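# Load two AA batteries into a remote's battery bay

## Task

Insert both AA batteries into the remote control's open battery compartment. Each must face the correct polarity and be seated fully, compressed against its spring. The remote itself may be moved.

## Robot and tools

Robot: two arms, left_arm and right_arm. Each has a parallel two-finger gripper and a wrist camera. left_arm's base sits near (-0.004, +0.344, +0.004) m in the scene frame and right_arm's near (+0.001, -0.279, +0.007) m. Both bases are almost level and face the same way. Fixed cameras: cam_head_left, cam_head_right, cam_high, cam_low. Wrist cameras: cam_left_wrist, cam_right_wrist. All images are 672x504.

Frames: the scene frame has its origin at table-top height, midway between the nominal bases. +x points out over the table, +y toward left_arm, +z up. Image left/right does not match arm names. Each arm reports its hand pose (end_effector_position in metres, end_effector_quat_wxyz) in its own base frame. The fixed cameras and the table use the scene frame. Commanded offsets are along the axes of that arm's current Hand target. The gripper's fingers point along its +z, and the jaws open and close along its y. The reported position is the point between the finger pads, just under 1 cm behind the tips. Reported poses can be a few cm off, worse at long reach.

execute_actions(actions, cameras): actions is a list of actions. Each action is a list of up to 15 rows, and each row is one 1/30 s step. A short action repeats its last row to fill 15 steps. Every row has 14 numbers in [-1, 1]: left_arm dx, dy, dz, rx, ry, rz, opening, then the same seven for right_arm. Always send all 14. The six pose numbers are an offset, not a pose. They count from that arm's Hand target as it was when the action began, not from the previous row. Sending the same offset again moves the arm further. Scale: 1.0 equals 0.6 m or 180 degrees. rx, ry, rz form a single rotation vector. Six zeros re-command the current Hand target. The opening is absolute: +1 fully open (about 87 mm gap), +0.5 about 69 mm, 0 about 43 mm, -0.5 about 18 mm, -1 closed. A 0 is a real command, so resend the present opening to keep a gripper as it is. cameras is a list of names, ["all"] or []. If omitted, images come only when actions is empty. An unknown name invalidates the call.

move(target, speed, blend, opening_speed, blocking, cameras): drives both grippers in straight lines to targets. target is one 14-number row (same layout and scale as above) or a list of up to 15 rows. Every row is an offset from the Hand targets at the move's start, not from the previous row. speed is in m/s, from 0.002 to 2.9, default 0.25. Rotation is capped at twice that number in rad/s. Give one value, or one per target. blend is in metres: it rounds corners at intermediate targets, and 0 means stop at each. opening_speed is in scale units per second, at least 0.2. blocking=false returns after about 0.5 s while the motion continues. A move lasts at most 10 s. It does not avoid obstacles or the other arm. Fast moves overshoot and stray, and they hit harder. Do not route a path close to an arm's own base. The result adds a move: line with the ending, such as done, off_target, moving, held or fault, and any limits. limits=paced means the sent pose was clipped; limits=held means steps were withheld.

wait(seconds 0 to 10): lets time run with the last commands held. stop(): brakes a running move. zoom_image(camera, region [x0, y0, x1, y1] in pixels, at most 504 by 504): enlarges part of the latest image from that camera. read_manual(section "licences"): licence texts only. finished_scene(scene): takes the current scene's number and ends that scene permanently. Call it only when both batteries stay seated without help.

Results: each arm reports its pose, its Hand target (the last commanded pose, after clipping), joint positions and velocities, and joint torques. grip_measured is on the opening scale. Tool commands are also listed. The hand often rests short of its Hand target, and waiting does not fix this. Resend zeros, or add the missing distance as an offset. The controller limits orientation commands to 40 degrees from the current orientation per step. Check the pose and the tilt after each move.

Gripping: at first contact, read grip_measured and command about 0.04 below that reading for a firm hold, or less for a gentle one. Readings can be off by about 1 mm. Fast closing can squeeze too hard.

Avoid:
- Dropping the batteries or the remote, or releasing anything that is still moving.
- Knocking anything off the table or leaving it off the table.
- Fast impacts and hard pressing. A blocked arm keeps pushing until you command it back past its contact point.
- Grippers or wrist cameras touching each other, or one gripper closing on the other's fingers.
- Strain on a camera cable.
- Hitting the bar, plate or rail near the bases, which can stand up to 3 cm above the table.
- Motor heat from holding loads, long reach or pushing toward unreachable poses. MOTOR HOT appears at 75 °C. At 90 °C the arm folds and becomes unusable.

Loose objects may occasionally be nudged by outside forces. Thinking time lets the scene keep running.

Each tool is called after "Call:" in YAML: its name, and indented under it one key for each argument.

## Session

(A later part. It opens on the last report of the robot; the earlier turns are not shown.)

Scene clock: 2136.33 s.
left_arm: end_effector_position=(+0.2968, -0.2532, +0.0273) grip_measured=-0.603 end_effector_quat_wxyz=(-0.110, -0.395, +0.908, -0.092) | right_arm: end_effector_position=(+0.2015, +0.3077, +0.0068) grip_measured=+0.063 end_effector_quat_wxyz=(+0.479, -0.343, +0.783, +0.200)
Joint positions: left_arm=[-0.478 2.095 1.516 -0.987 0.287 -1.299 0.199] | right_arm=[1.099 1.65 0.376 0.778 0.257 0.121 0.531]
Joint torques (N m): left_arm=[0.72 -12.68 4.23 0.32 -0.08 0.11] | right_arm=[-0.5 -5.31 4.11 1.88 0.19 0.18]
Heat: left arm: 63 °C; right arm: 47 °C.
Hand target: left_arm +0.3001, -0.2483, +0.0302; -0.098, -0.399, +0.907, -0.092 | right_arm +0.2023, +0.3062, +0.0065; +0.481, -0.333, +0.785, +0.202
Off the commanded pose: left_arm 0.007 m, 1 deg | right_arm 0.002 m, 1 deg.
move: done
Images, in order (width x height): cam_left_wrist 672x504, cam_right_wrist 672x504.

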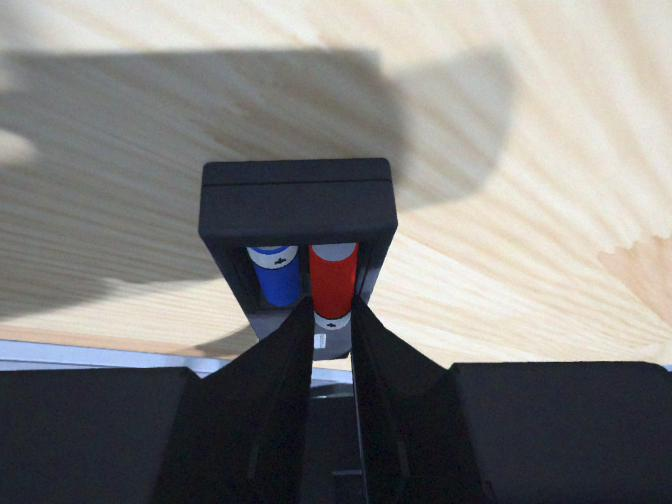

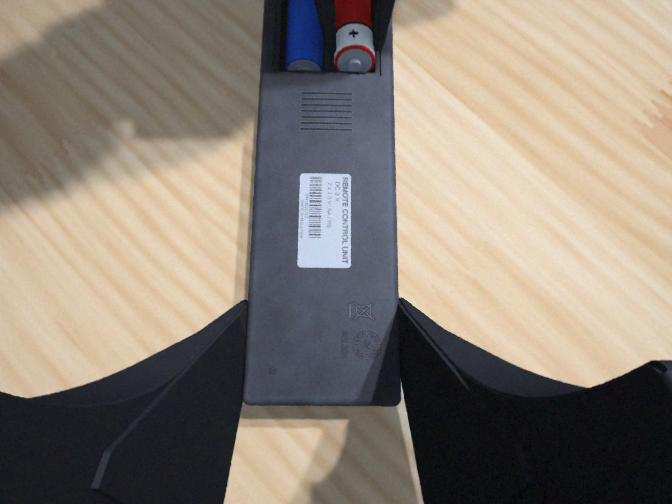

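Call:
move:
  target: [0,0,0,0,0,0,-0.47,0,0,0,0,0,0,0]
  speed: 0.06
  opening_speed: 0.4

Call:
move:
  target:
    - [0.0096,-0.0104,-0.0346,0,0,0,-0.47,0,0,0,0,0,0,0]
    - [0.0003,-0.0071,0.0007,0,0,0,-0.47,0,0,0,0,0,0,0]
  speed: 0.06
  cameras: ["cam_left_wrist"]

Call:
zoom_image:
  camera: "cam_left_wrist"
  region: [230, 210, 440, 350]

Scene clock: 2148.60 s.
left_arm: end_effector_position=(+0.2951, -0.2523, +0.0267) grip_measured=-0.471 end_effector_quat_wxyz=(-0.112, -0.395, +0.907, -0.089) | right_arm: end_effector_position=(+0.2017, +0.3076, +0.0069) grip_measured=+0.063 end_effector_quat_wxyz=(+0.479, -0.342, +0.783, +0.200)
Joint positions: left_arm=[-0.478 2.095 1.513 -0.991 0.287 -1.299 0.265] | right_arm=[1.099 1.65 0.376 0.778 0.259 0.121 0.531]
Joint torques (N m): left_arm=[0.76 -12.62 4.42 0.34 -0.08 0.11] | right_arm=[-0.49 -5.31 4.11 1.88 0.17 0.18]
Heat: left arm: 63 °C; right arm: 47 °C.
Hand target: left_arm +0.3000, -0.2483, +0.0302; -0.098, -0.399, +0.907, -0.092 | right_arm +0.2023, +0.3061, +0.0066; +0.481, -0.333, +0.785, +0.202
Off the commanded pose: left_arm 0.007 m, 2 deg | right_arm 0.002 m, 1 deg.
move: done

Scene clock: 2150.47 s.
left_arm: end_effector_position=(+0.2977, -0.2526, +0.0301) grip_measured=-0.470 end_effector_quat_wxyz=(-0.108, -0.395, +0.908, -0.089) | right_arm: end_effector_position=(+0.2017, +0.3076, +0.0069) grip_measured=+0.063 end_effector_quat_wxyz=(+0.479, -0.342, +0.783, +0.200)
Joint positions: left_arm=[-0.478 2.095 1.53 -1.003 0.281 -1.299 0.265] | right_arm=[1.099 1.65 0.376 0.778 0.259 0.121 0.531]
Joint torques (N m): left_arm=[0.38 -11.26 4.93 0.39 -0.01 0.07] | right_arm=[-0.5 -5.31 4.11 1.88 0.17 0.18]
Heat: left arm: 63 °C; right arm: 47 °C.
Hand target: left_arm +0.3032, -0.2514, +0.0302; -0.098, -0.399, +0.907, -0.092 | right_arm +0.2023, +0.3061, +0.0066; +0.481, -0.333, +0.785, +0.202
Off the commanded pose: left_arm 0.005 m, 1 deg | right_arm 0.002 m, 1 deg.
move: done
Images, in order (width x height): cam_left_wrist 672x504.

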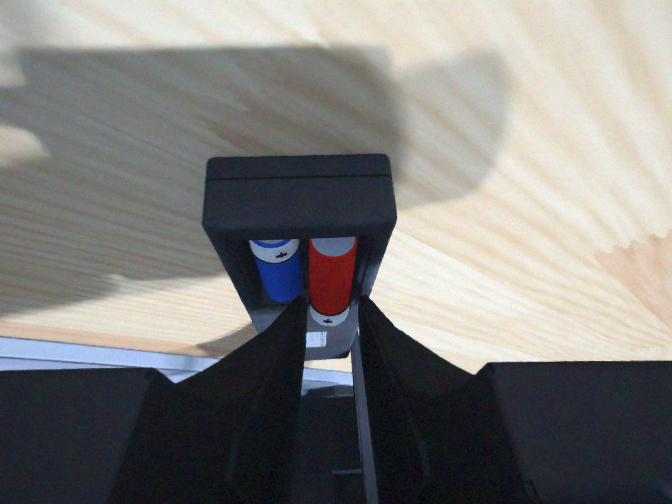

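Scaled by 2.400.

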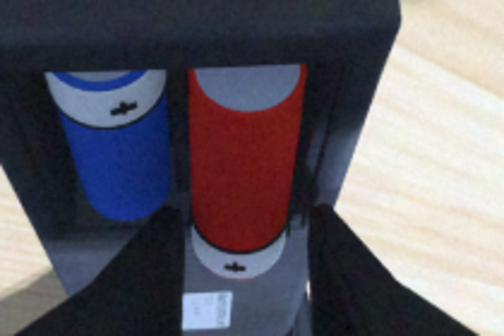

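Call:
move:
  target: [-0.0017,0.0012,0.0064,0,0,0,-0.47,0,0,0,0,0,0,0]
  speed: 0.06

Call:
move:
  target: [0,0,0,0,0,0,-0.72,0,0,0,0,0,0,0]
  speed: 0.06
  opening_speed: 0.25
  cameras: ["cam_left_wrist"]

Scene clock: 2155.83 s.
left_arm: end_effector_position=(+0.2974, -0.2525, +0.0281) grip_measured=-0.470 end_effector_quat_wxyz=(-0.107, -0.395, +0.908, -0.090) | right_arm: end_effector_position=(+0.2017, +0.3076, +0.0069) grip_measured=+0.063 end_effector_quat_wxyz=(+0.479, -0.342, +0.783, +0.200)
Joint positions: left_arm=[-0.478 2.095 1.522 -0.993 0.281 -1.299 0.265] | right_arm=[1.099 1.65 0.376 0.778 0.259 0.121 0.531]
Joint torques (N m): left_arm=[0.44 -10.91 4.71 0.45 -0.02 0.08] | right_arm=[-0.49 -5.31 4.12 1.88 0.17 0.19]
Heat: left arm: 63 °C; right arm: 47 °C.
Hand target: left_arm +0.3029, -0.2511, +0.0262; -0.098, -0.399, +0.907, -0.092 | right_arm +0.2023, +0.3061, +0.0066; +0.481, -0.333, +0.785, +0.202
Off the commanded pose: left_arm 0.006 m, 1 deg | right_arm 0.002 m, 1 deg.
move: done

Scene clock: 2157.03 s.
left_arm: end_effector_position=(+0.2982, -0.2529, +0.0280) grip_measured=-0.600 end_effector_quat_wxyz=(-0.106, -0.395, +0.908, -0.091) | right_arm: end_effector_position=(+0.2017, +0.3076, +0.0069) grip_measured=+0.063 end_effector_quat_wxyz=(+0.479, -0.342, +0.783, +0.200)
Joint positions: left_arm=[-0.478 2.095 1.522 -0.99 0.281 -1.299 0.2] | right_arm=[1.099 1.65 0.376 0.778 0.259 0.121 0.531]
Joint torques (N m): left_arm=[0.43 -10.89 4.72 0.41 -0.02 0.08] | right_arm=[-0.49 -5.33 4.11 1.88 0.17 0.18]
Heat: left arm: 63 °C; right arm: 47 °C.
Hand target: left_arm +0.3029, -0.2511, +0.0262; -0.097, -0.399, +0.907, -0.092 | right_arm +0.2023, +0.3062, +0.0066; +0.481, -0.333, +0.785, +0.202
Off the commanded pose: left_arm 0.005 m, 1 deg | right_arm 0.002 m, 1 deg.
move: done
Images, in order (width x height): cam_left_wrist 672x504.

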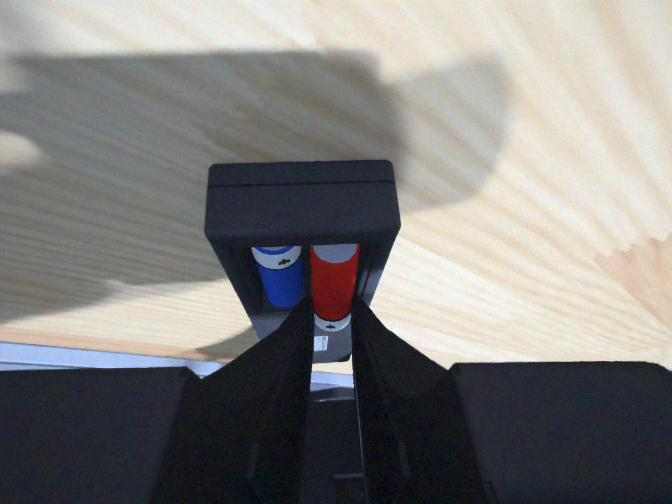

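Call:
move:
  target: [0,0,0,0,0,0,-0.47,0,0,0,0,0,0,0]
  speed: 0.06
  opening_speed: 0.4

Call:
move:
  target:
    - [0.0105,-0.0040,-0.0420,0,0,0,-0.47,0,0,0,0,0,0,0]
    - [0.0020,-0.0008,-0.0072,0,0,0,-0.47,0,0,0,0,0,0,0]
  speed: 0.06

Call:
move:
  target: [0,0,0,0,0,0,-0.72,0,0,0,0,0,0,0]
  speed: 0.06
  opening_speed: 0.25
  cameras: ["cam_left_wrist", "cam_right_wrist"]

Scene clock: 2161.40 s.
left_arm: end_effector_position=(+0.2975, -0.2524, +0.0274) grip_measured=-0.471 end_effector_quat_wxyz=(-0.107, -0.395, +0.908, -0.090) | right_arm: end_effector_position=(+0.2018, +0.3075, +0.0069) grip_measured=+0.063 end_effector_quat_wxyz=(+0.480, -0.342, +0.783, +0.200)
Joint positions: left_arm=[-0.478 2.095 1.519 -0.99 0.28 -1.299 0.265] | right_arm=[1.099 1.65 0.376 0.778 0.259 0.121 0.531]
Joint torques (N m): left_arm=[0.42 -10.88 4.92 0.4 -0.01 0.08] | right_arm=[-0.49 -5.33 4.12 1.88 0.17 0.18]
Heat: left arm: 62 °C; right arm: 47 °C.
Hand target: left_arm +0.3029, -0.2511, +0.0262; -0.098, -0.399, +0.907, -0.092 | right_arm +0.2023, +0.3062, +0.0066; +0.481, -0.333, +0.785, +0.202
Off the commanded pose: left_arm 0.006 m, 1 deg | right_arm 0.001 m, 1 deg.
move: done

Scene clock: 2163.23 s.
left_arm: end_effector_position=(+0.2977, -0.2524, +0.0301) grip_measured=-0.470 end_effector_quat_wxyz=(-0.108, -0.395, +0.908, -0.089) | right_arm: end_effector_position=(+0.2018, +0.3075, +0.0069) grip_measured=+0.063 end_effector_quat_wxyz=(+0.480, -0.342, +0.783, +0.200)
Joint positions: left_arm=[-0.478 2.095 1.53 -1.005 0.28 -1.299 0.265] | right_arm=[1.099 1.65 0.376 0.778 0.259 0.121 0.531]
Joint torques (N m): left_arm=[0.39 -11.38 4.86 0.39 0 0.07] | right_arm=[-0.49 -5.33 4.12 1.88 0.16 0.18]
Heat: left arm: 62 °C; right arm: 47 °C.
Hand target: left_arm +0.3029, -0.2512, +0.0307; -0.098, -0.399, +0.907, -0.092 | right_arm +0.2023, +0.3062, +0.0066; +0.481, -0.333, +0.785, +0.202
Off the commanded pose: left_arm 0.005 m, 1 deg | right_arm 0.001 m, 1 deg.
move: done

Scene clock: 2164.43 s.
left_arm: end_effector_position=(+0.2980, -0.2526, +0.0300) grip_measured=-0.618 end_effector_quat_wxyz=(-0.107, -0.395, +0.908, -0.089) | right_arm: end_effector_position=(+0.2018, +0.3075, +0.0069) grip_measured=+0.063 end_effector_quat_wxyz=(+0.480, -0.342, +0.783, +0.200)
Joint positions: left_arm=[-0.478 2.095 1.53 -1.002 0.28 -1.299 0.191] | right_arm=[1.099 1.65 0.376 0.778 0.259 0.121 0.531]
Joint torques (N m): left_arm=[0.39 -11.43 4.86 0.38 0 0.07] | right_arm=[-0.49 -5.31 4.12 1.89 0.17 0.18]
Heat: left arm: 62 °C; right arm: 47 °C.
Hand target: left_arm +0.3028, -0.2512, +0.0307; -0.098, -0.399, +0.907, -0.092 | right_arm +0.2023, +0.3062, +0.0066; +0.481, -0.333, +0.785, +0.202
Off the commanded pose: left_arm 0.005 m, 1 deg | right_arm 0.001 m, 1 deg.
move: done
Images, in order (width x height): cam_left_wrist 672x504, cam_right_wrist 672x504.

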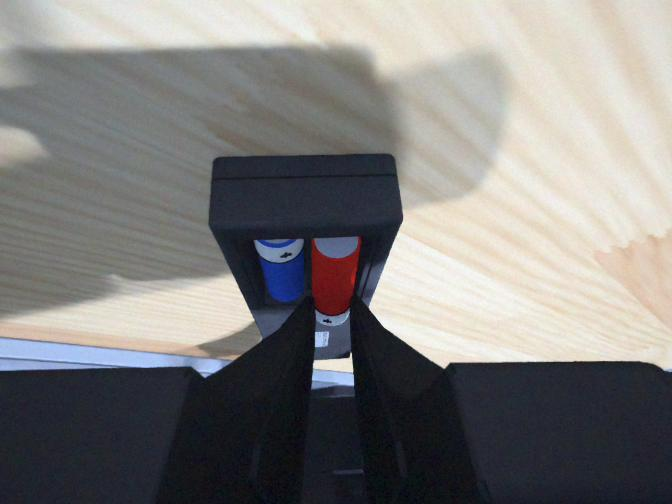

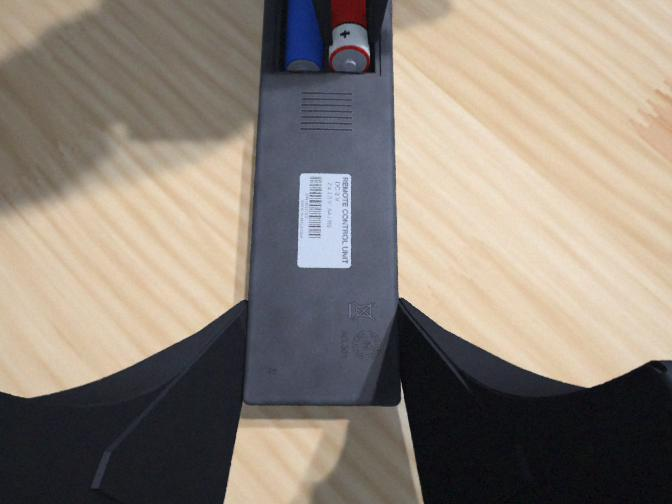

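Call:
move:
  target: [-0.0215,0,0.003,0,-0.0167,0,-0.74,0,0,0,0,0,0,0]
  speed: 0.06

Call:
move:
  target: [-0.0215,0,0.003,0,-0.0167,0,-0.74,0,0,0,0,0,0,0]
  speed: 0.06
  cameras: ["cam_right_wrist"]

Call:
zoom_image:
  camera: "cam_right_wrist"
  region: [270, 0, 410, 90]

Scene clock: 2170.83 s.
left_arm: end_effector_position=(+0.2986, -0.2517, +0.0294) grip_measured=-0.618 end_effector_quat_wxyz=(-0.104, -0.395, +0.908, -0.087) | right_arm: end_effector_position=(+0.2018, +0.3075, +0.0069) grip_measured=+0.063 end_effector_quat_wxyz=(+0.480, -0.342, +0.783, +0.200)
Joint positions: left_arm=[-0.478 2.095 1.53 -1.002 0.273 -1.299 0.191] | right_arm=[1.099 1.65 0.376 0.778 0.259 0.121 0.531]
Joint torques (N m): left_arm=[1.32 -11.32 4.85 0.5 -0.48 0.13] | right_arm=[-0.5 -5.33 4.11 1.88 0.16 0.18]
Heat: left arm: 62 °C; right arm: 47 °C.
Hand target: left_arm +0.3112, -0.2425, +0.0257; -0.074, -0.402, +0.909, -0.082 | right_arm +0.2023, +0.3062, +0.0066; +0.481, -0.333, +0.785, +0.202
Off the commanded pose: left_arm 0.016 m, 4 deg | right_arm 0.001 m, 1 deg.
move: off_target (left_arm)

Scene clock: 2171.53 s.
left_arm: end_effector_position=(+0.2991, -0.2510, +0.0290) grip_measured=-0.619 end_effector_quat_wxyz=(-0.102, -0.395, +0.909, -0.086) | right_arm: end_effector_position=(+0.2018, +0.3075, +0.0069) grip_measured=+0.063 end_effector_quat_wxyz=(+0.480, -0.342, +0.783, +0.200)
Joint positions: left_arm=[-0.478 2.095 1.53 -1.002 0.268 -1.299 0.191] | right_arm=[1.099 1.65 0.376 0.778 0.259 0.121 0.531]
Joint torques (N m): left_arm=[2.26 -11.28 4.92 0.59 -0.96 0.19] | right_arm=[-0.49 -5.31 4.11 1.88 0.16 0.18]
Heat: left arm: 62 °C; right arm: 47 °C.
Hand target: left_arm +0.3197, -0.2336, +0.0214; -0.050, -0.404, +0.911, -0.071 | right_arm +0.2023, +0.3062, +0.0066; +0.481, -0.333, +0.785, +0.202
Off the commanded pose: left_arm 0.028 m, 6 deg | right_arm 0.001 m, 1 deg.
move: off_target (left_arm)
Images, in order (width x height): cam_right_wrist 672x504.

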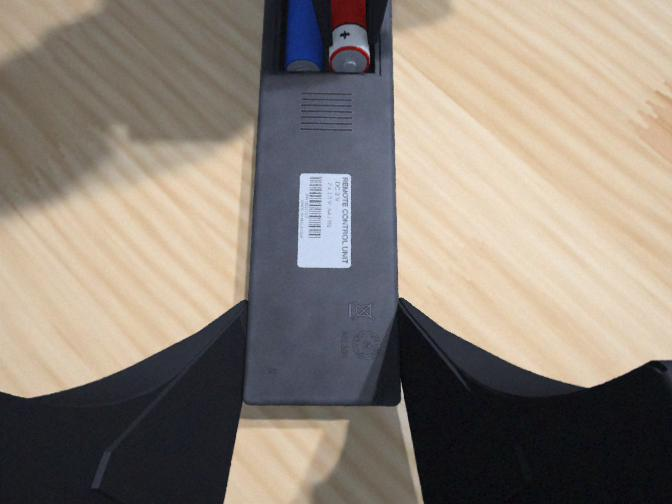

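Scaled by 3.600.

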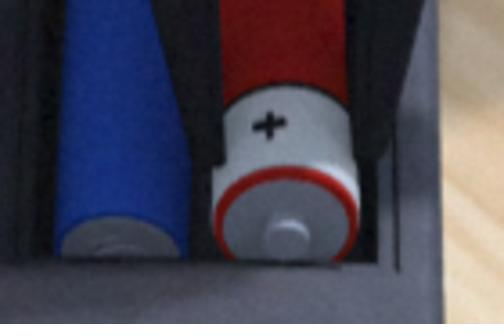

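Call:
move:
  target: [-0.0157,0.0011,0.0145,0,-0.0167,0,-0.74,0,0,0,0,0,0,0]
  speed: 0.06
  cameras: ["cam_right_wrist"]

Call:
zoom_image:
  camera: "cam_right_wrist"
  region: [270, 0, 410, 90]

Scene clock: 2176.80 s.
left_arm: end_effector_position=(+0.3006, -0.2496, +0.0262) grip_measured=-0.621 end_effector_quat_wxyz=(-0.096, -0.395, +0.910, -0.084) | right_arm: end_effector_position=(+0.2020, +0.3081, +0.0076) grip_measured=+0.063 end_effector_quat_wxyz=(+0.481, -0.342, +0.782, +0.201)
Joint positions: left_arm=[-0.478 2.095 1.523 -0.989 0.256 -1.299 0.19] | right_arm=[1.099 1.65 0.376 0.782 0.258 0.121 0.531]
Joint torques (N m): left_arm=[2.17 -10.91 4.07 0.79 -1.35 0.16] | right_arm=[-0.47 -5.31 4.11 1.85 0.17 0.18]
Heat: left arm: 62 °C; right arm: 47 °C.
Hand target: left_arm +0.3252, -0.2278, +0.0114; -0.026, -0.405, +0.912, -0.061 | right_arm +0.2023, +0.3062, +0.0066; +0.481, -0.333, +0.785, +0.202
Off the commanded pose: left_arm 0.036 m, 9 deg | right_arm 0.002 m, 1 deg.
move: off_target (left_arm)
Images, in order (width x height): cam_right_wrist 672x504.

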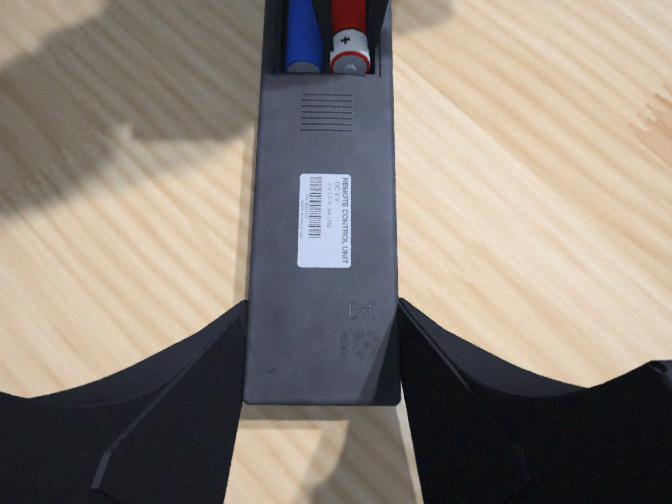

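Scaled by 3.600.

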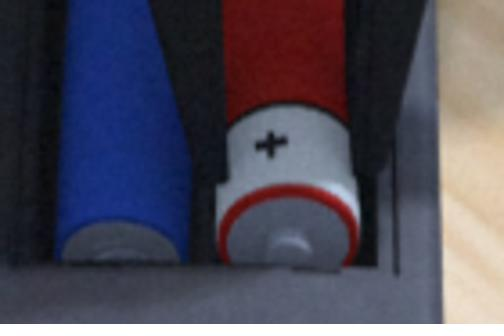

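Call:
move:
  target: [-0.0145,0.0011,0.0130,0,-0.0167,0,-0.74,0,0,0,0,0,0,0]
  speed: 0.06
  cameras: ["cam_right_wrist"]

Call:
zoom_image:
  camera: "cam_right_wrist"
  region: [270, 0, 410, 90]

Scene clock: 2179.90 s.
left_arm: end_effector_position=(+0.3013, -0.2488, +0.0241) grip_measured=-0.622 end_effector_quat_wxyz=(-0.092, -0.394, +0.911, -0.084) | right_arm: end_effector_position=(+0.2018, +0.3086, +0.0079) grip_measured=+0.063 end_effector_quat_wxyz=(+0.481, -0.342, +0.782, +0.202)
Joint positions: left_arm=[-0.478 2.095 1.517 -0.979 0.25 -1.297 0.189] | right_arm=[1.099 1.65 0.376 0.784 0.256 0.121 0.531]
Joint torques (N m): left_arm=[2.14 -10.67 3.49 0.96 -1.8 0.11] | right_arm=[-0.5 -5.3 4.11 1.83 0.2 0.18]
Heat: left arm: 62 °C; right arm: 47 °C.
Hand target: left_arm +0.3305, -0.2220, +0.0027; -0.002, -0.407, +0.912, -0.050 | right_arm +0.2023, +0.3062, +0.0066; +0.481, -0.333, +0.785, +0.202
Off the commanded pose: left_arm 0.045 m, 11 deg | right_arm 0.003 m, 1 deg.
move: off_target (left_arm)
Images, in order (width x height): cam_right_wrist 672x504.

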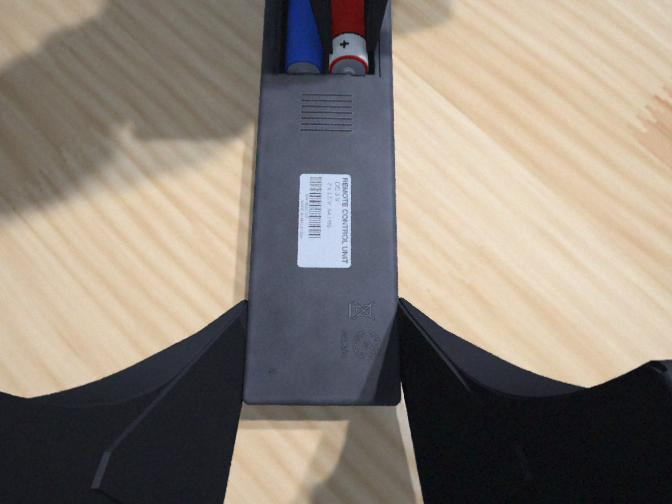

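Scaled by 3.600.

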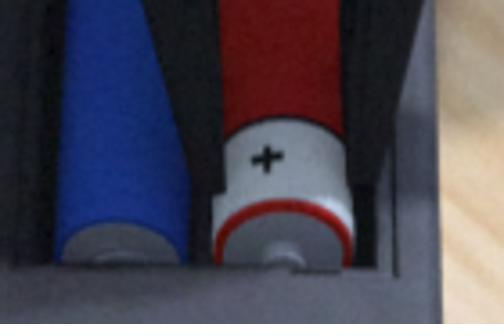

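Call:
move:
  target: [-0.0120,0.0011,0.0130,0,-0.0167,0,-0.74,0,0,0,0,0,0,0]
  speed: 0.06
  cameras: ["cam_right_wrist"]

Call:
zoom_image:
  camera: "cam_right_wrist"
  region: [270, 0, 410, 90]

Scene clock: 2184.20 s.
left_arm: end_effector_position=(+0.3015, -0.2485, +0.0231) grip_measured=-0.622 end_effector_quat_wxyz=(-0.089, -0.393, +0.911, -0.086) | right_arm: end_effector_position=(+0.2017, +0.3084, +0.0071) grip_measured=+0.063 end_effector_quat_wxyz=(+0.480, -0.342, +0.782, +0.202)
Joint positions: left_arm=[-0.478 2.089 1.505 -0.965 0.247 -1.296 0.189] | right_arm=[1.099 1.653 0.376 0.784 0.256 0.121 0.531]
Joint torques (N m): left_arm=[1.85 -9.95 3.23 1.08 -2.26 0.07] | right_arm=[-0.49 -5.55 4.1 1.83 0.2 0.18]
Heat: left arm: 61 °C; right arm: 47 °C.
Hand target: left_arm +0.3351, -0.2169, -0.0054; +0.022, -0.408, +0.912, -0.039 | right_arm +0.2023, +0.3062, +0.0065; +0.481, -0.334, +0.785, +0.202
Off the commanded pose: left_arm 0.054 m, 14 deg | right_arm 0.002 m, 1 deg.
move: off_target (left_arm)
Images, in order (width x height): cam_right_wrist 672x504.

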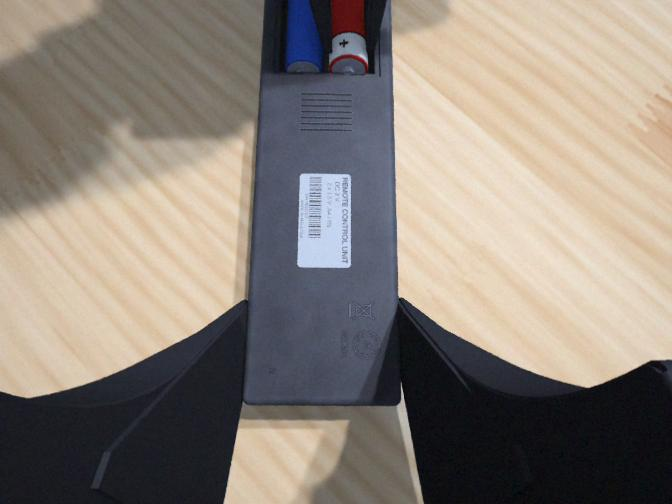

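Scaled by 3.600.

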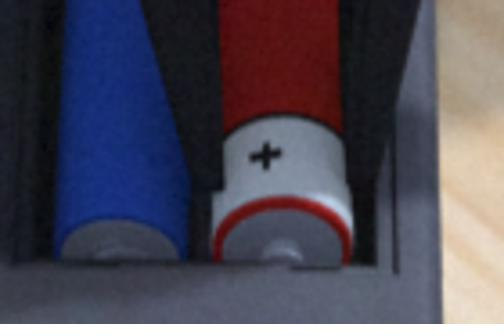

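Call:
move:
  target: [-0.0233,0,0.0003,0,0,0,-0.76,0,0,0,0,0,0,0]
  speed: 0.06
  cameras: ["cam_right_wrist"]

Call:
zoom_image:
  camera: "cam_right_wrist"
  region: [270, 0, 410, 90]

Scene clock: 2199.50 s.
left_arm: end_effector_position=(+0.3018, -0.2479, +0.0231) grip_measured=-0.622 end_effector_quat_wxyz=(-0.088, -0.388, +0.913, -0.087) | right_arm: end_effector_position=(+0.2018, +0.3086, +0.0073) grip_measured=+0.063 end_effector_quat_wxyz=(+0.480, -0.342, +0.782, +0.202)
Joint positions: left_arm=[-0.477 2.089 1.505 -0.964 0.248 -1.284 0.189] | right_arm=[1.099 1.653 0.376 0.785 0.256 0.121 0.531]
Joint torques (N m): left_arm=[4.86 -9.35 4.19 0.99 -2.26 0.24] | right_arm=[-0.49 -5.53 4.1 1.82 0.2 0.18]
Heat: left arm: 60 °C; right arm: 48 °C.
Hand target: left_arm +0.3444, -0.2065, -0.0055; +0.022, -0.408, +0.912, -0.039 | right_arm +0.2023, +0.3062, +0.0066; +0.481, -0.333, +0.785, +0.202
Off the commanded pose: left_arm 0.066 m, 14 deg | right_arm 0.003 m, 1 deg.
move: off_target (left_arm)
Images, in order (width x height): cam_right_wrist 672x504.

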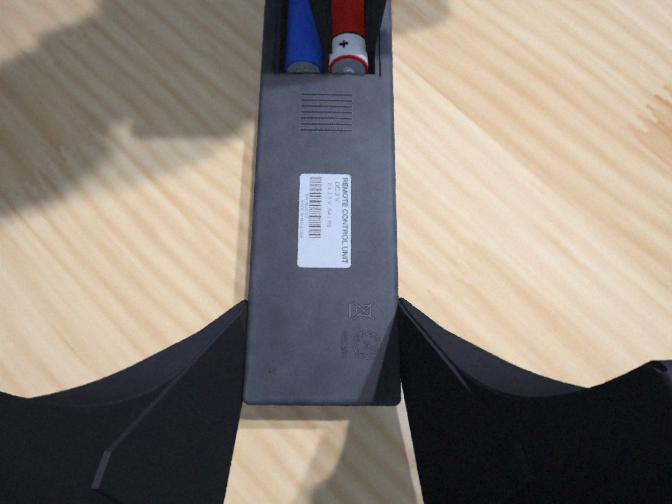

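Scaled by 3.600.

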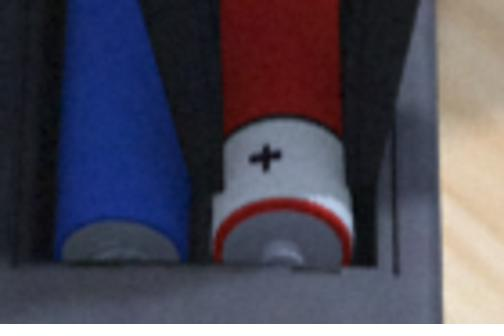

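Call:
wait:
  seconds: 0.05
  cameras: ["cam_left_wrist"]

Call:
zoom_image:
  camera: "cam_left_wrist"
  region: [230, 210, 440, 350]

Scene clock: 2205.23 s.
left_arm: end_effector_position=(+0.3018, -0.2479, +0.0231) grip_measured=-0.622 end_effector_quat_wxyz=(-0.088, -0.388, +0.913, -0.087) | right_arm: end_effector_position=(+0.2018, +0.3086, +0.0073) grip_measured=+0.063 end_effector_quat_wxyz=(+0.480, -0.342, +0.782, +0.202)
Joint positions: left_arm=[-0.477 2.089 1.505 -0.964 0.248 -1.284 0.189] | right_arm=[1.099 1.653 0.376 0.785 0.256 0.121 0.531]
Joint torques (N m): left_arm=[4.89 -9.33 4.21 1 -2.26 0.24] | right_arm=[-0.49 -5.55 4.1 1.82 0.2 0.18]
Heat: left arm: 59 °C; right arm: 48 °C.
Hand target: left_arm +0.3444, -0.2065, -0.0055; +0.022, -0.408, +0.912, -0.039 | right_arm +0.2023, +0.3062, +0.0066; +0.481, -0.333, +0.785, +0.202
Tool commands: left_gripper/opening=-0.76 right_gripper/opening=+0.0
Off the commanded pose: left_arm 0.066 m, 14 deg | right_arm 0.003 m, 1 deg.
wait: 0.07 s; at rest from the start
Images, in order (width x height): cam_left_wrist 672x504.

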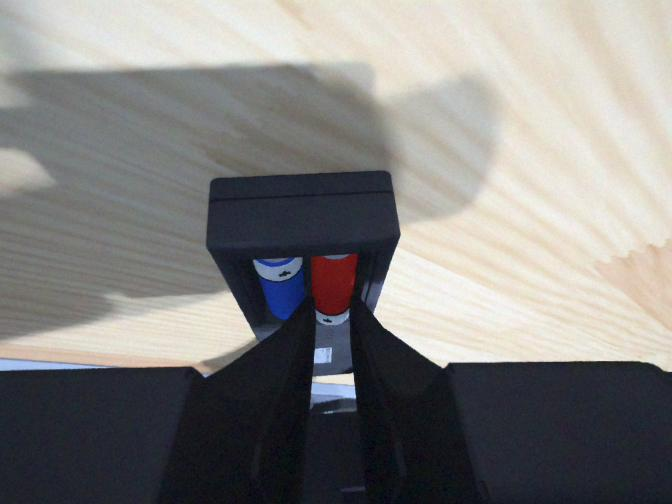

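Scaled by 2.400.

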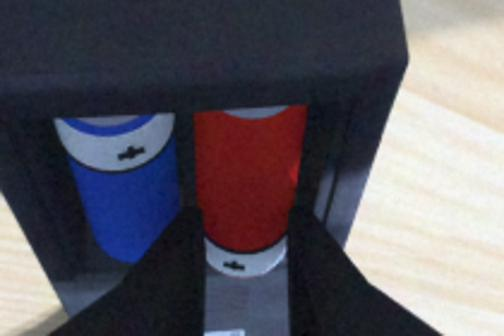

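Call:
move:
  target: [0,0,0.0050,-0.0289,-0.0111,0,-0.76,0,0,0,0,0,0,0]
  speed: 0.06
  cameras: ["cam_right_wrist"]

Call:
zoom_image:
  camera: "cam_right_wrist"
  region: [270, 0, 410, 90]

Scene clock: 2235.53 s.
left_arm: end_effector_position=(+0.3039, -0.2450, +0.0248) grip_measured=-0.628 end_effector_quat_wxyz=(-0.091, -0.390, +0.914, -0.060) | right_arm: end_effector_position=(+0.2031, +0.3110, +0.0109) grip_measured=+0.062 end_effector_quat_wxyz=(+0.486, -0.339, +0.778, +0.207)
Joint positions: left_arm=[-0.48 2.128 1.581 -1.047 0.218 -1.284 0.186] | right_arm=[1.099 1.653 0.376 0.804 0.256 0.121 0.531]
Joint torques (N m): left_arm=[2.96 -7.39 5.94 0.74 -2.54 0] | right_arm=[-0.42 -5.55 4.1 1.64 0.2 0.18]
Heat: left arm: 57 °C; right arm: 49 °C.
Hand target: left_arm +0.3447, -0.2067, -0.0085; +0.019, -0.409, +0.912, +0.009 | right_arm +0.2022, +0.3062, +0.0066; +0.481, -0.334, +0.785, +0.202
Off the commanded pose: left_arm 0.065 m, 15 deg | right_arm 0.006 m, 1 deg.
move: off_target (left_arm)
Images, in order (width x height): cam_right_wrist 672x504.

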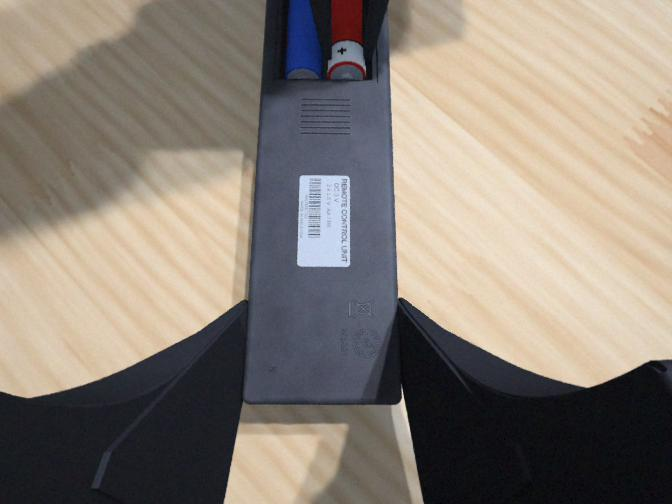

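Scaled by 3.600.

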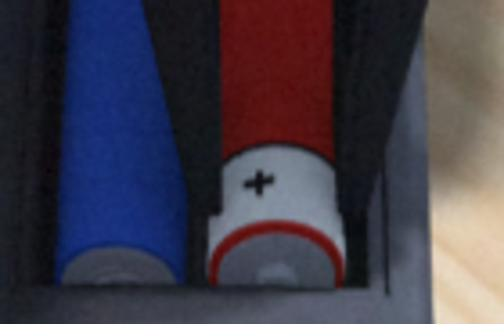

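Call:
move:
  target: [0.0176,0,0.0243,0,0,0,-0.76,0,0,0,0,0,0,0]
  speed: 0.06
  cameras: ["cam_right_wrist"]

Call:
zoom_image:
  camera: "cam_right_wrist"
  region: [270, 0, 410, 90]

Scene clock: 2243.40 s.
left_arm: end_effector_position=(+0.3031, -0.2460, +0.0238) grip_measured=-0.629 end_effector_quat_wxyz=(-0.087, -0.390, +0.915, -0.056) | right_arm: end_effector_position=(+0.2029, +0.3106, +0.0104) grip_measured=+0.061 end_effector_quat_wxyz=(+0.486, -0.339, +0.779, +0.206)
Joint positions: left_arm=[-0.489 2.128 1.581 -1.046 0.205 -1.291 0.186] | right_arm=[1.099 1.653 0.376 0.801 0.256 0.121 0.531]
Joint torques (N m): left_arm=[1.39 -5.89 3.25 1.13 -2.42 -0.13] | right_arm=[-0.42 -5.53 4.08 1.66 0.2 0.18]
Heat: left arm: 57 °C; right arm: 48 °C.
Hand target: left_arm +0.3381, -0.2140, -0.0235; +0.019, -0.409, +0.912, +0.009 | right_arm +0.2022, +0.3062, +0.0065; +0.481, -0.334, +0.785, +0.202
Off the commanded pose: left_arm 0.067 m, 14 deg | right_arm 0.006 m, 1 deg.
move: off_target (left_arm)
Images, in order (width x height): cam_right_wrist 672x504.

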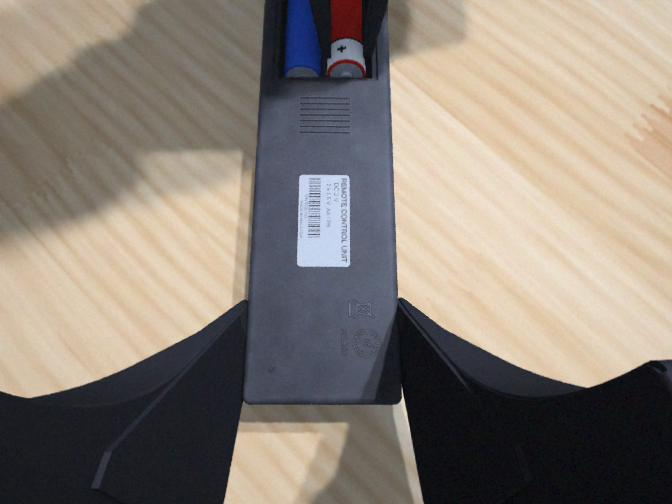

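Scaled by 3.600.

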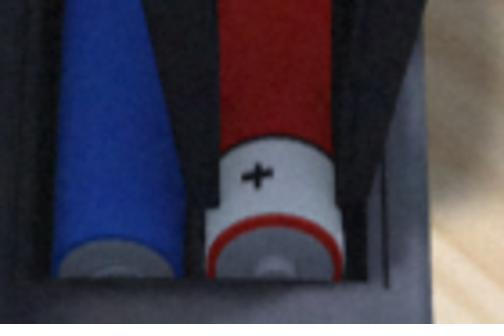

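Call:
move:
  target: [0.0794,0.0081,-0.0575,0,0.0778,0,-0.72,0,0,0,0,0,0,0]
  speed: 0.05
  cameras: ["cam_right_wrist"]

Call:
zoom_image:
  camera: "cam_right_wrist"
  region: [270, 0, 410, 90]

Scene clock: 2253.83 s.
left_arm: end_effector_position=(+0.3009, -0.2498, +0.0243) grip_measured=-0.630 end_effector_quat_wxyz=(-0.097, -0.395, +0.912, -0.059) | right_arm: end_effector_position=(+0.2021, +0.3084, +0.0075) grip_measured=+0.061 end_effector_quat_wxyz=(+0.481, -0.341, +0.782, +0.202)
Joint positions: left_arm=[-0.491 2.131 1.581 -1.048 0.226 -1.305 0.185] | right_arm=[1.099 1.653 0.376 0.786 0.258 0.122 0.53]
Joint torques (N m): left_arm=[-0.61 -8.2 4.33 0.36 -0.24 -0.17] | right_arm=[-0.43 -5.55 4.08 1.8 0.18 0.17]
Heat: left arm: 55 °C; right arm: 47 °C.
Hand target: left_arm +0.3019, -0.2475, +0.0089; -0.092, -0.407, +0.908, -0.041 | right_arm +0.2023, +0.3062, +0.0066; +0.481, -0.334, +0.785, +0.202
Off the commanded pose: left_arm 0.016 m, 3 deg | right_arm 0.002 m, 1 deg.
move: off_target (left_arm)
Images, in order (width x height): cam_right_wrist 672x504.

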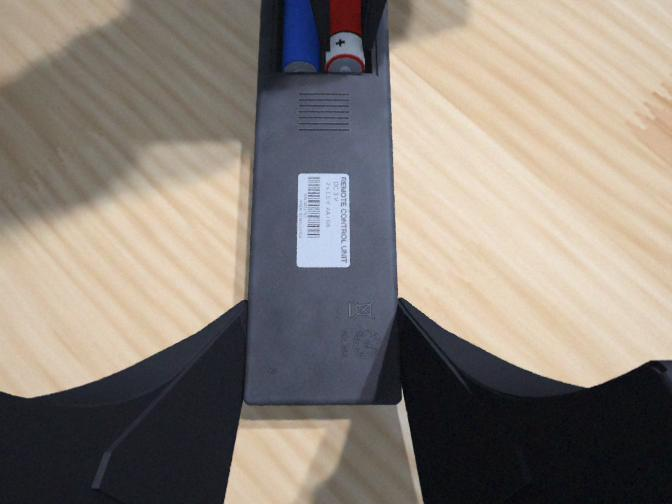

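Scaled by 3.600.

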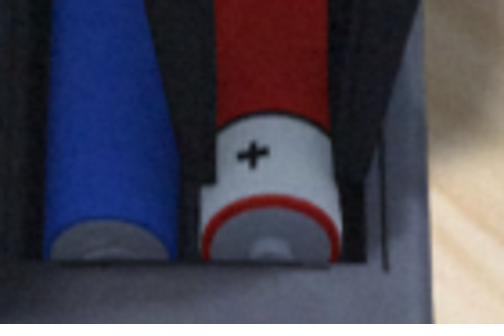

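Call:
move:
  target: [0,0,0,0,0,0,-0.47,0,0,0,0,0,0,0]
  speed: 0.05
  opening_speed: 0.3
  cameras: ["cam_right_wrist"]

Call:
zoom_image:
  camera: "cam_right_wrist"
  region: [270, 0, 410, 90]

Scene clock: 2280.47 s.
left_arm: end_effector_position=(+0.2970, -0.2502, +0.0257) grip_measured=-0.472 end_effector_quat_wxyz=(-0.107, -0.401, +0.908, -0.057) | right_arm: end_effector_position=(+0.2020, +0.3080, +0.0069) grip_measured=+0.061 end_effector_quat_wxyz=(+0.480, -0.341, +0.783, +0.201)
Joint positions: left_arm=[-0.491 2.131 1.581 -1.063 0.239 -1.317 0.264] | right_arm=[1.099 1.653 0.376 0.783 0.259 0.124 0.53]
Joint torques (N m): left_arm=[-0.61 -8.17 4.33 0.48 -0.36 -0.05] | right_arm=[-0.43 -5.55 4.1 1.84 0.17 0.16]
Heat: left arm: 55 °C; right arm: 48 °C.
Hand target: left_arm +0.3019, -0.2475, +0.0089; -0.092, -0.407, +0.908, -0.041 | right_arm +0.2022, +0.3062, +0.0066; +0.481, -0.333, +0.785, +0.202
Off the commanded pose: left_arm 0.018 m, 3 deg | right_arm 0.002 m, 1 deg.
move: off_target (left_arm)
Images, in order (width x height): cam_right_wrist 672x504.

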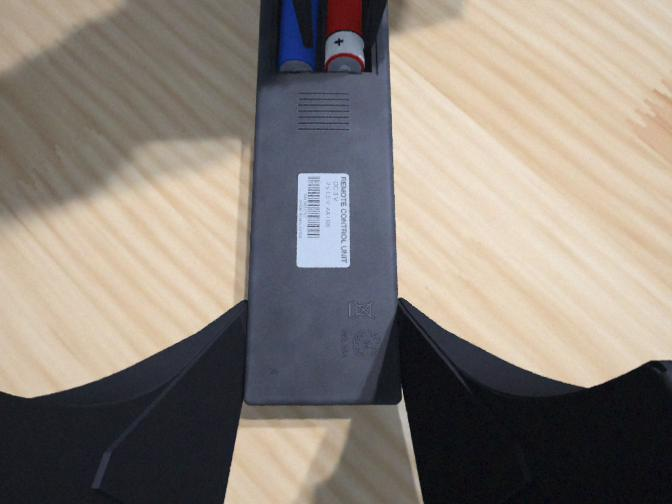

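Scaled by 3.600.

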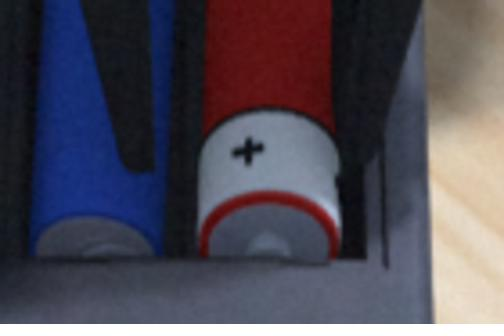

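Call:
move:
  target:
    - [0.01,0,-0.049,0,0,0,-0.47,0,0,0,0,0,0,0]
    - [0.0348,-0.0085,-0.0799,-0.0128,-0.0644,0.0078,-0.4,0,0,0,0,0,0,0]
  speed: 0.08
  cameras: ["cam_left_wrist"]

Call:
zoom_image:
  camera: "cam_left_wrist"
  region: [210, 150, 450, 330]

Scene clock: 2296.43 s.
left_arm: end_effector_position=(+0.2926, -0.2560, +0.0500) grip_measured=-0.400 end_effector_quat_wxyz=(-0.023, -0.391, +0.920, +0.025) | right_arm: end_effector_position=(+0.2020, +0.3080, +0.0069) grip_measured=+0.061 end_effector_quat_wxyz=(+0.480, -0.340, +0.783, +0.201)
Joint positions: left_arm=[-0.608 2.131 1.736 -1.242 0.011 -1.412 0.3] | right_arm=[1.099 1.653 0.376 0.783 0.259 0.124 0.53]
Joint torques (N m): left_arm=[-0.58 -12.33 7.21 0.03 -0.23 -0.04] | right_arm=[-0.43 -5.53 4.1 1.84 0.16 0.15]
Heat: left arm: 55 °C; right arm: 48 °C.
Hand target: left_arm +0.2984, -0.2591, +0.0601; -0.008, -0.396, +0.918, +0.018 | right_arm +0.2023, +0.3062, +0.0066; +0.481, -0.333, +0.785, +0.202
Off the commanded pose: left_arm 0.012 m, 2 deg | right_arm 0.002 m, 1 deg.
move: off_target (left_arm); target 2's new opening was sent with left_arm's hand 0.012 m and 2 deg from that target
Images, in order (width x height): cam_left_wrist 672x504.

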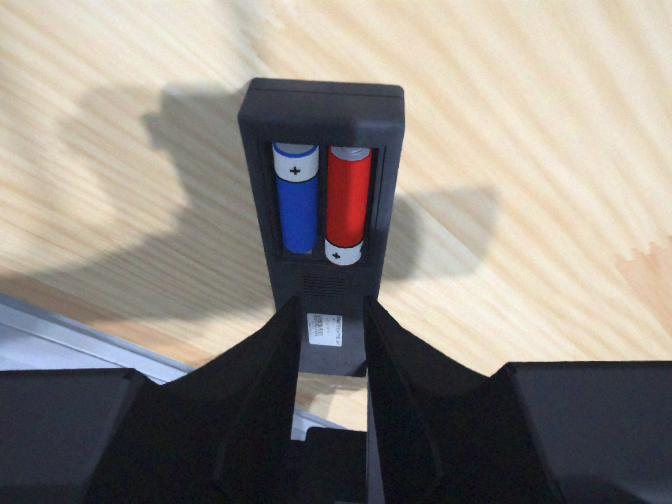

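Scaled by 2.100.

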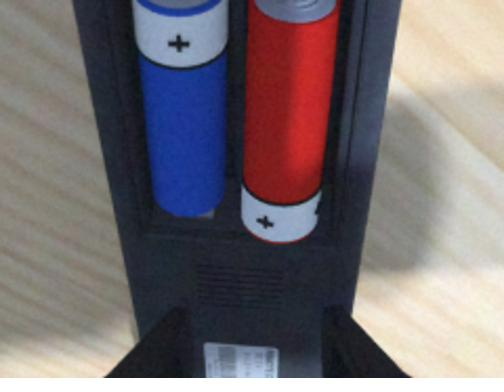

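Call:
move:
  target: [0,-0.0012,0.0526,0,0,0.0178,-0.45,0,0,0,0,0,0,0]
  speed: 0.08
  cameras: ["cam_left_wrist"]

Call:
zoom_image:
  camera: "cam_left_wrist"
  region: [230, 190, 440, 330]

Scene clock: 2308.40 s.
left_arm: end_effector_position=(+0.2960, -0.2579, +0.0333) grip_measured=-0.450 end_effector_quat_wxyz=(-0.016, -0.376, +0.926, +0.015) | right_arm: end_effector_position=(+0.2020, +0.3080, +0.0069) grip_measured=+0.061 end_effector_quat_wxyz=(+0.480, -0.340, +0.783, +0.201)
Joint positions: left_arm=[-0.608 2.141 1.684 -1.158 0.01 -1.38 0.275] | right_arm=[1.099 1.653 0.376 0.783 0.259 0.124 0.53]
Joint torques (N m): left_arm=[-0.68 -10.32 5.03 0.3 -0.23 0.2] | right_arm=[-0.44 -5.53 4.1 1.84 0.17 0.15]
Heat: left arm: 57 °C; right arm: 48 °C.
Hand target: left_arm +0.2981, -0.2588, +0.0286; -0.008, -0.370, +0.929, +0.018 | right_arm +0.2023, +0.3062, +0.0066; +0.481, -0.333, +0.785, +0.202
Off the commanded pose: left_arm 0.005 m, 1 deg | right_arm 0.002 m, 1 deg.
move: done
Images, in order (width x height): cam_left_wrist 672x504.

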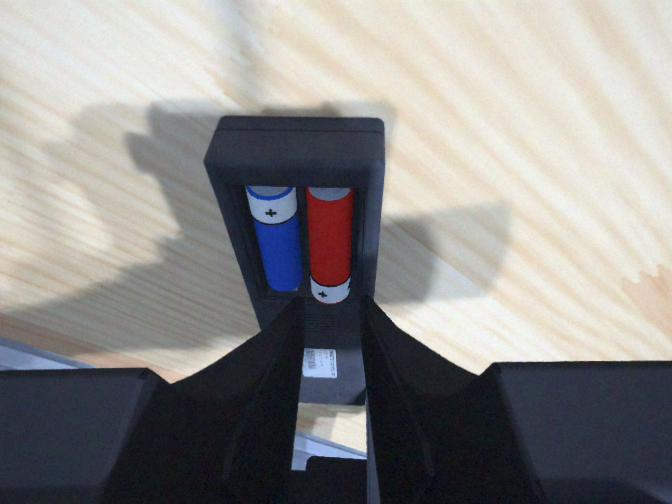

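Scaled by 2.400.

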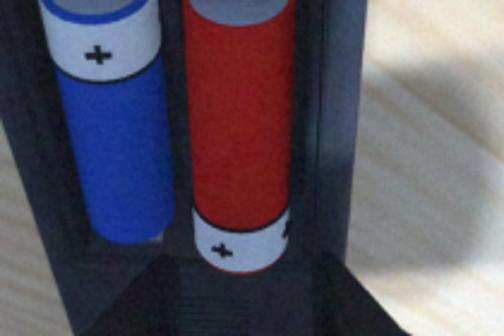

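Call:
move:
  target: [0.0043,0.0009,0.0155,0,0,0,-0.45,0,0,0,0,0,0,0]
  speed: 0.06
  cameras: ["cam_left_wrist"]

Call:
zoom_image:
  camera: "cam_left_wrist"
  region: [230, 210, 440, 350]

Scene clock: 2318.50 s.
left_arm: end_effector_position=(+0.2936, -0.2583, +0.0289) grip_measured=-0.450 end_effector_quat_wxyz=(-0.017, -0.375, +0.927, +0.016) | right_arm: end_effector_position=(+0.2020, +0.3080, +0.0069) grip_measured=+0.061 end_effector_quat_wxyz=(+0.480, -0.340, +0.783, +0.201)
Joint positions: left_arm=[-0.612 2.141 1.667 -1.142 0.011 -1.38 0.275] | right_arm=[1.099 1.653 0.376 0.783 0.259 0.124 0.53]
Joint torques (N m): left_arm=[-0.84 -9.96 3.9 0.49 -0.22 0.15] | right_arm=[-0.43 -5.55 4.1 1.84 0.17 0.16]
Heat: left arm: 56 °C; right arm: 48 °C.
Hand target: left_arm +0.2956, -0.2598, +0.0193; -0.008, -0.370, +0.929, +0.018 | right_arm +0.2023, +0.3062, +0.0066; +0.481, -0.333, +0.785, +0.202
Off the commanded pose: left_arm 0.010 m, 1 deg | right_arm 0.002 m, 1 deg.
move: done
Images, in order (width x height): cam_left_wrist 672x504.

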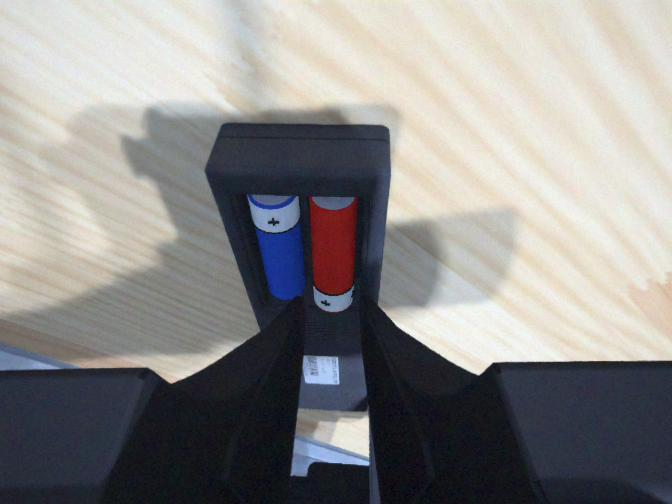

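Scaled by 2.400.

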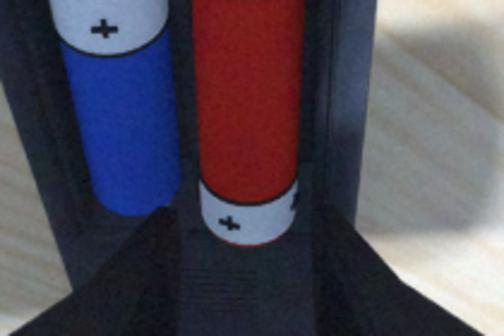

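Call:
move:
  target: [0,-0.0004,0.0100,0,0,0,-0.45,0,0,0,0,0,0,0]
  speed: 0.06

Scene clock: 2322.20 s.
left_arm: end_effector_position=(+0.2932, -0.2587, +0.0284) grip_measured=-0.450 end_effector_quat_wxyz=(-0.018, -0.374, +0.927, +0.015) | right_arm: end_effector_position=(+0.2020, +0.3080, +0.0069) grip_measured=+0.061 end_effector_quat_wxyz=(+0.480, -0.340, +0.783, +0.201)
Joint positions: left_arm=[-0.612 2.141 1.664 -1.139 0.014 -1.379 0.275] | right_arm=[1.099 1.653 0.376 0.783 0.259 0.124 0.53]
Joint torques (N m): left_arm=[-0.81 -9.35 2.96 0.65 -0.25 0.14] | right_arm=[-0.43 -5.53 4.1 1.84 0.17 0.15]
Heat: left arm: 56 °C; right arm: 48 °C.
Hand target: left_arm +0.2956, -0.2598, +0.0133; -0.008, -0.370, +0.929, +0.018 | right_arm +0.2023, +0.3062, +0.0066; +0.481, -0.333, +0.785, +0.202
Off the commanded pose: left_arm 0.015 m, 1 deg | right_arm 0.002 m, 1 deg.
move: off_target (left_arm)

Call:
move:
  target: [0,0,0,0,0,0,-0.74,0,0,0,0,0,0,0]
  speed: 0.06
  opening_speed: 0.25
  cameras: ["cam_left_wrist", "cam_right_wrist"]

Call:
zoom_image:
  camera: "cam_right_wrist"
  region: [270, 0, 410, 90]

Scene clock: 2332.90 s.
left_arm: end_effector_position=(+0.2938, -0.2596, +0.0264) grip_measured=-0.659 end_effector_quat_wxyz=(-0.017, -0.373, +0.927, +0.012) | right_arm: end_effector_position=(+0.2023, +0.3077, +0.0069) grip_measured=+0.061 end_effector_quat_wxyz=(+0.480, -0.339, +0.784, +0.200)
Joint positions: left_arm=[-0.612 2.141 1.656 -1.124 0.017 -1.377 0.171] | right_arm=[1.099 1.653 0.376 0.783 0.262 0.125 0.53]
Joint torques (N m): left_arm=[-0.83 -9.36 3.6 0.53 -0.27 0.11] | right_arm=[-0.43 -5.55 4.08 1.84 0.13 0.14]
Heat: left arm: 55 °C; right arm: 47 °C.
Hand target: left_arm +0.2956, -0.2598, +0.0133; -0.008, -0.370, +0.929, +0.018 | right_arm +0.2023, +0.3062, +0.0066; +0.481, -0.333, +0.785, +0.202
Off the commanded pose: left_arm 0.013 m, 1 deg | right_arm 0.001 m, 1 deg.
move: off_target (left_arm)
Images, in order (width x height): cam_left_wrist 672x504, cam_right_wrist 672x504.

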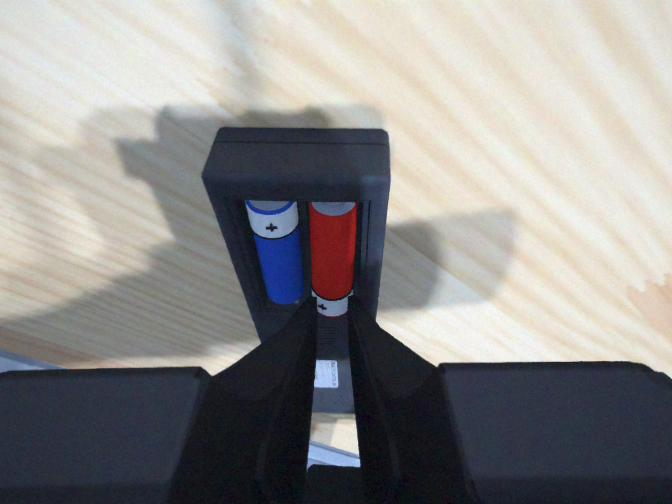

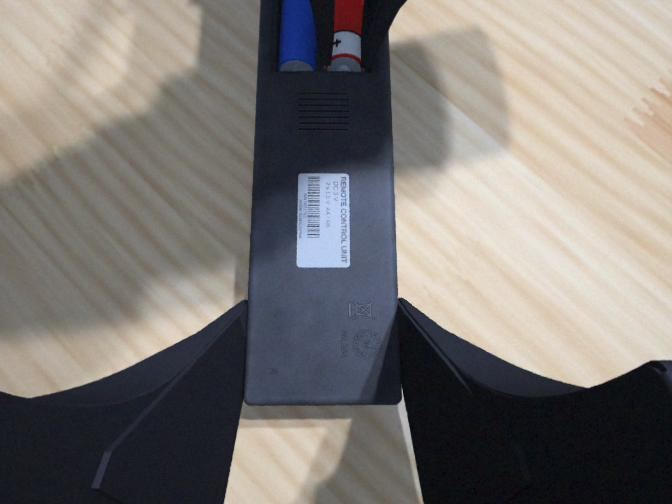

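Scaled by 3.600.

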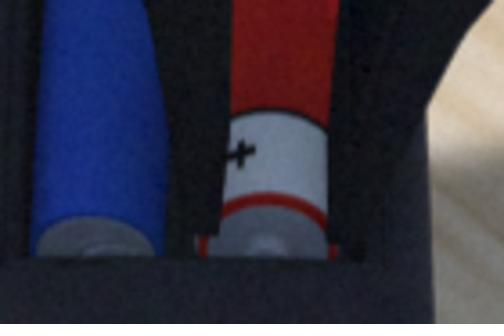

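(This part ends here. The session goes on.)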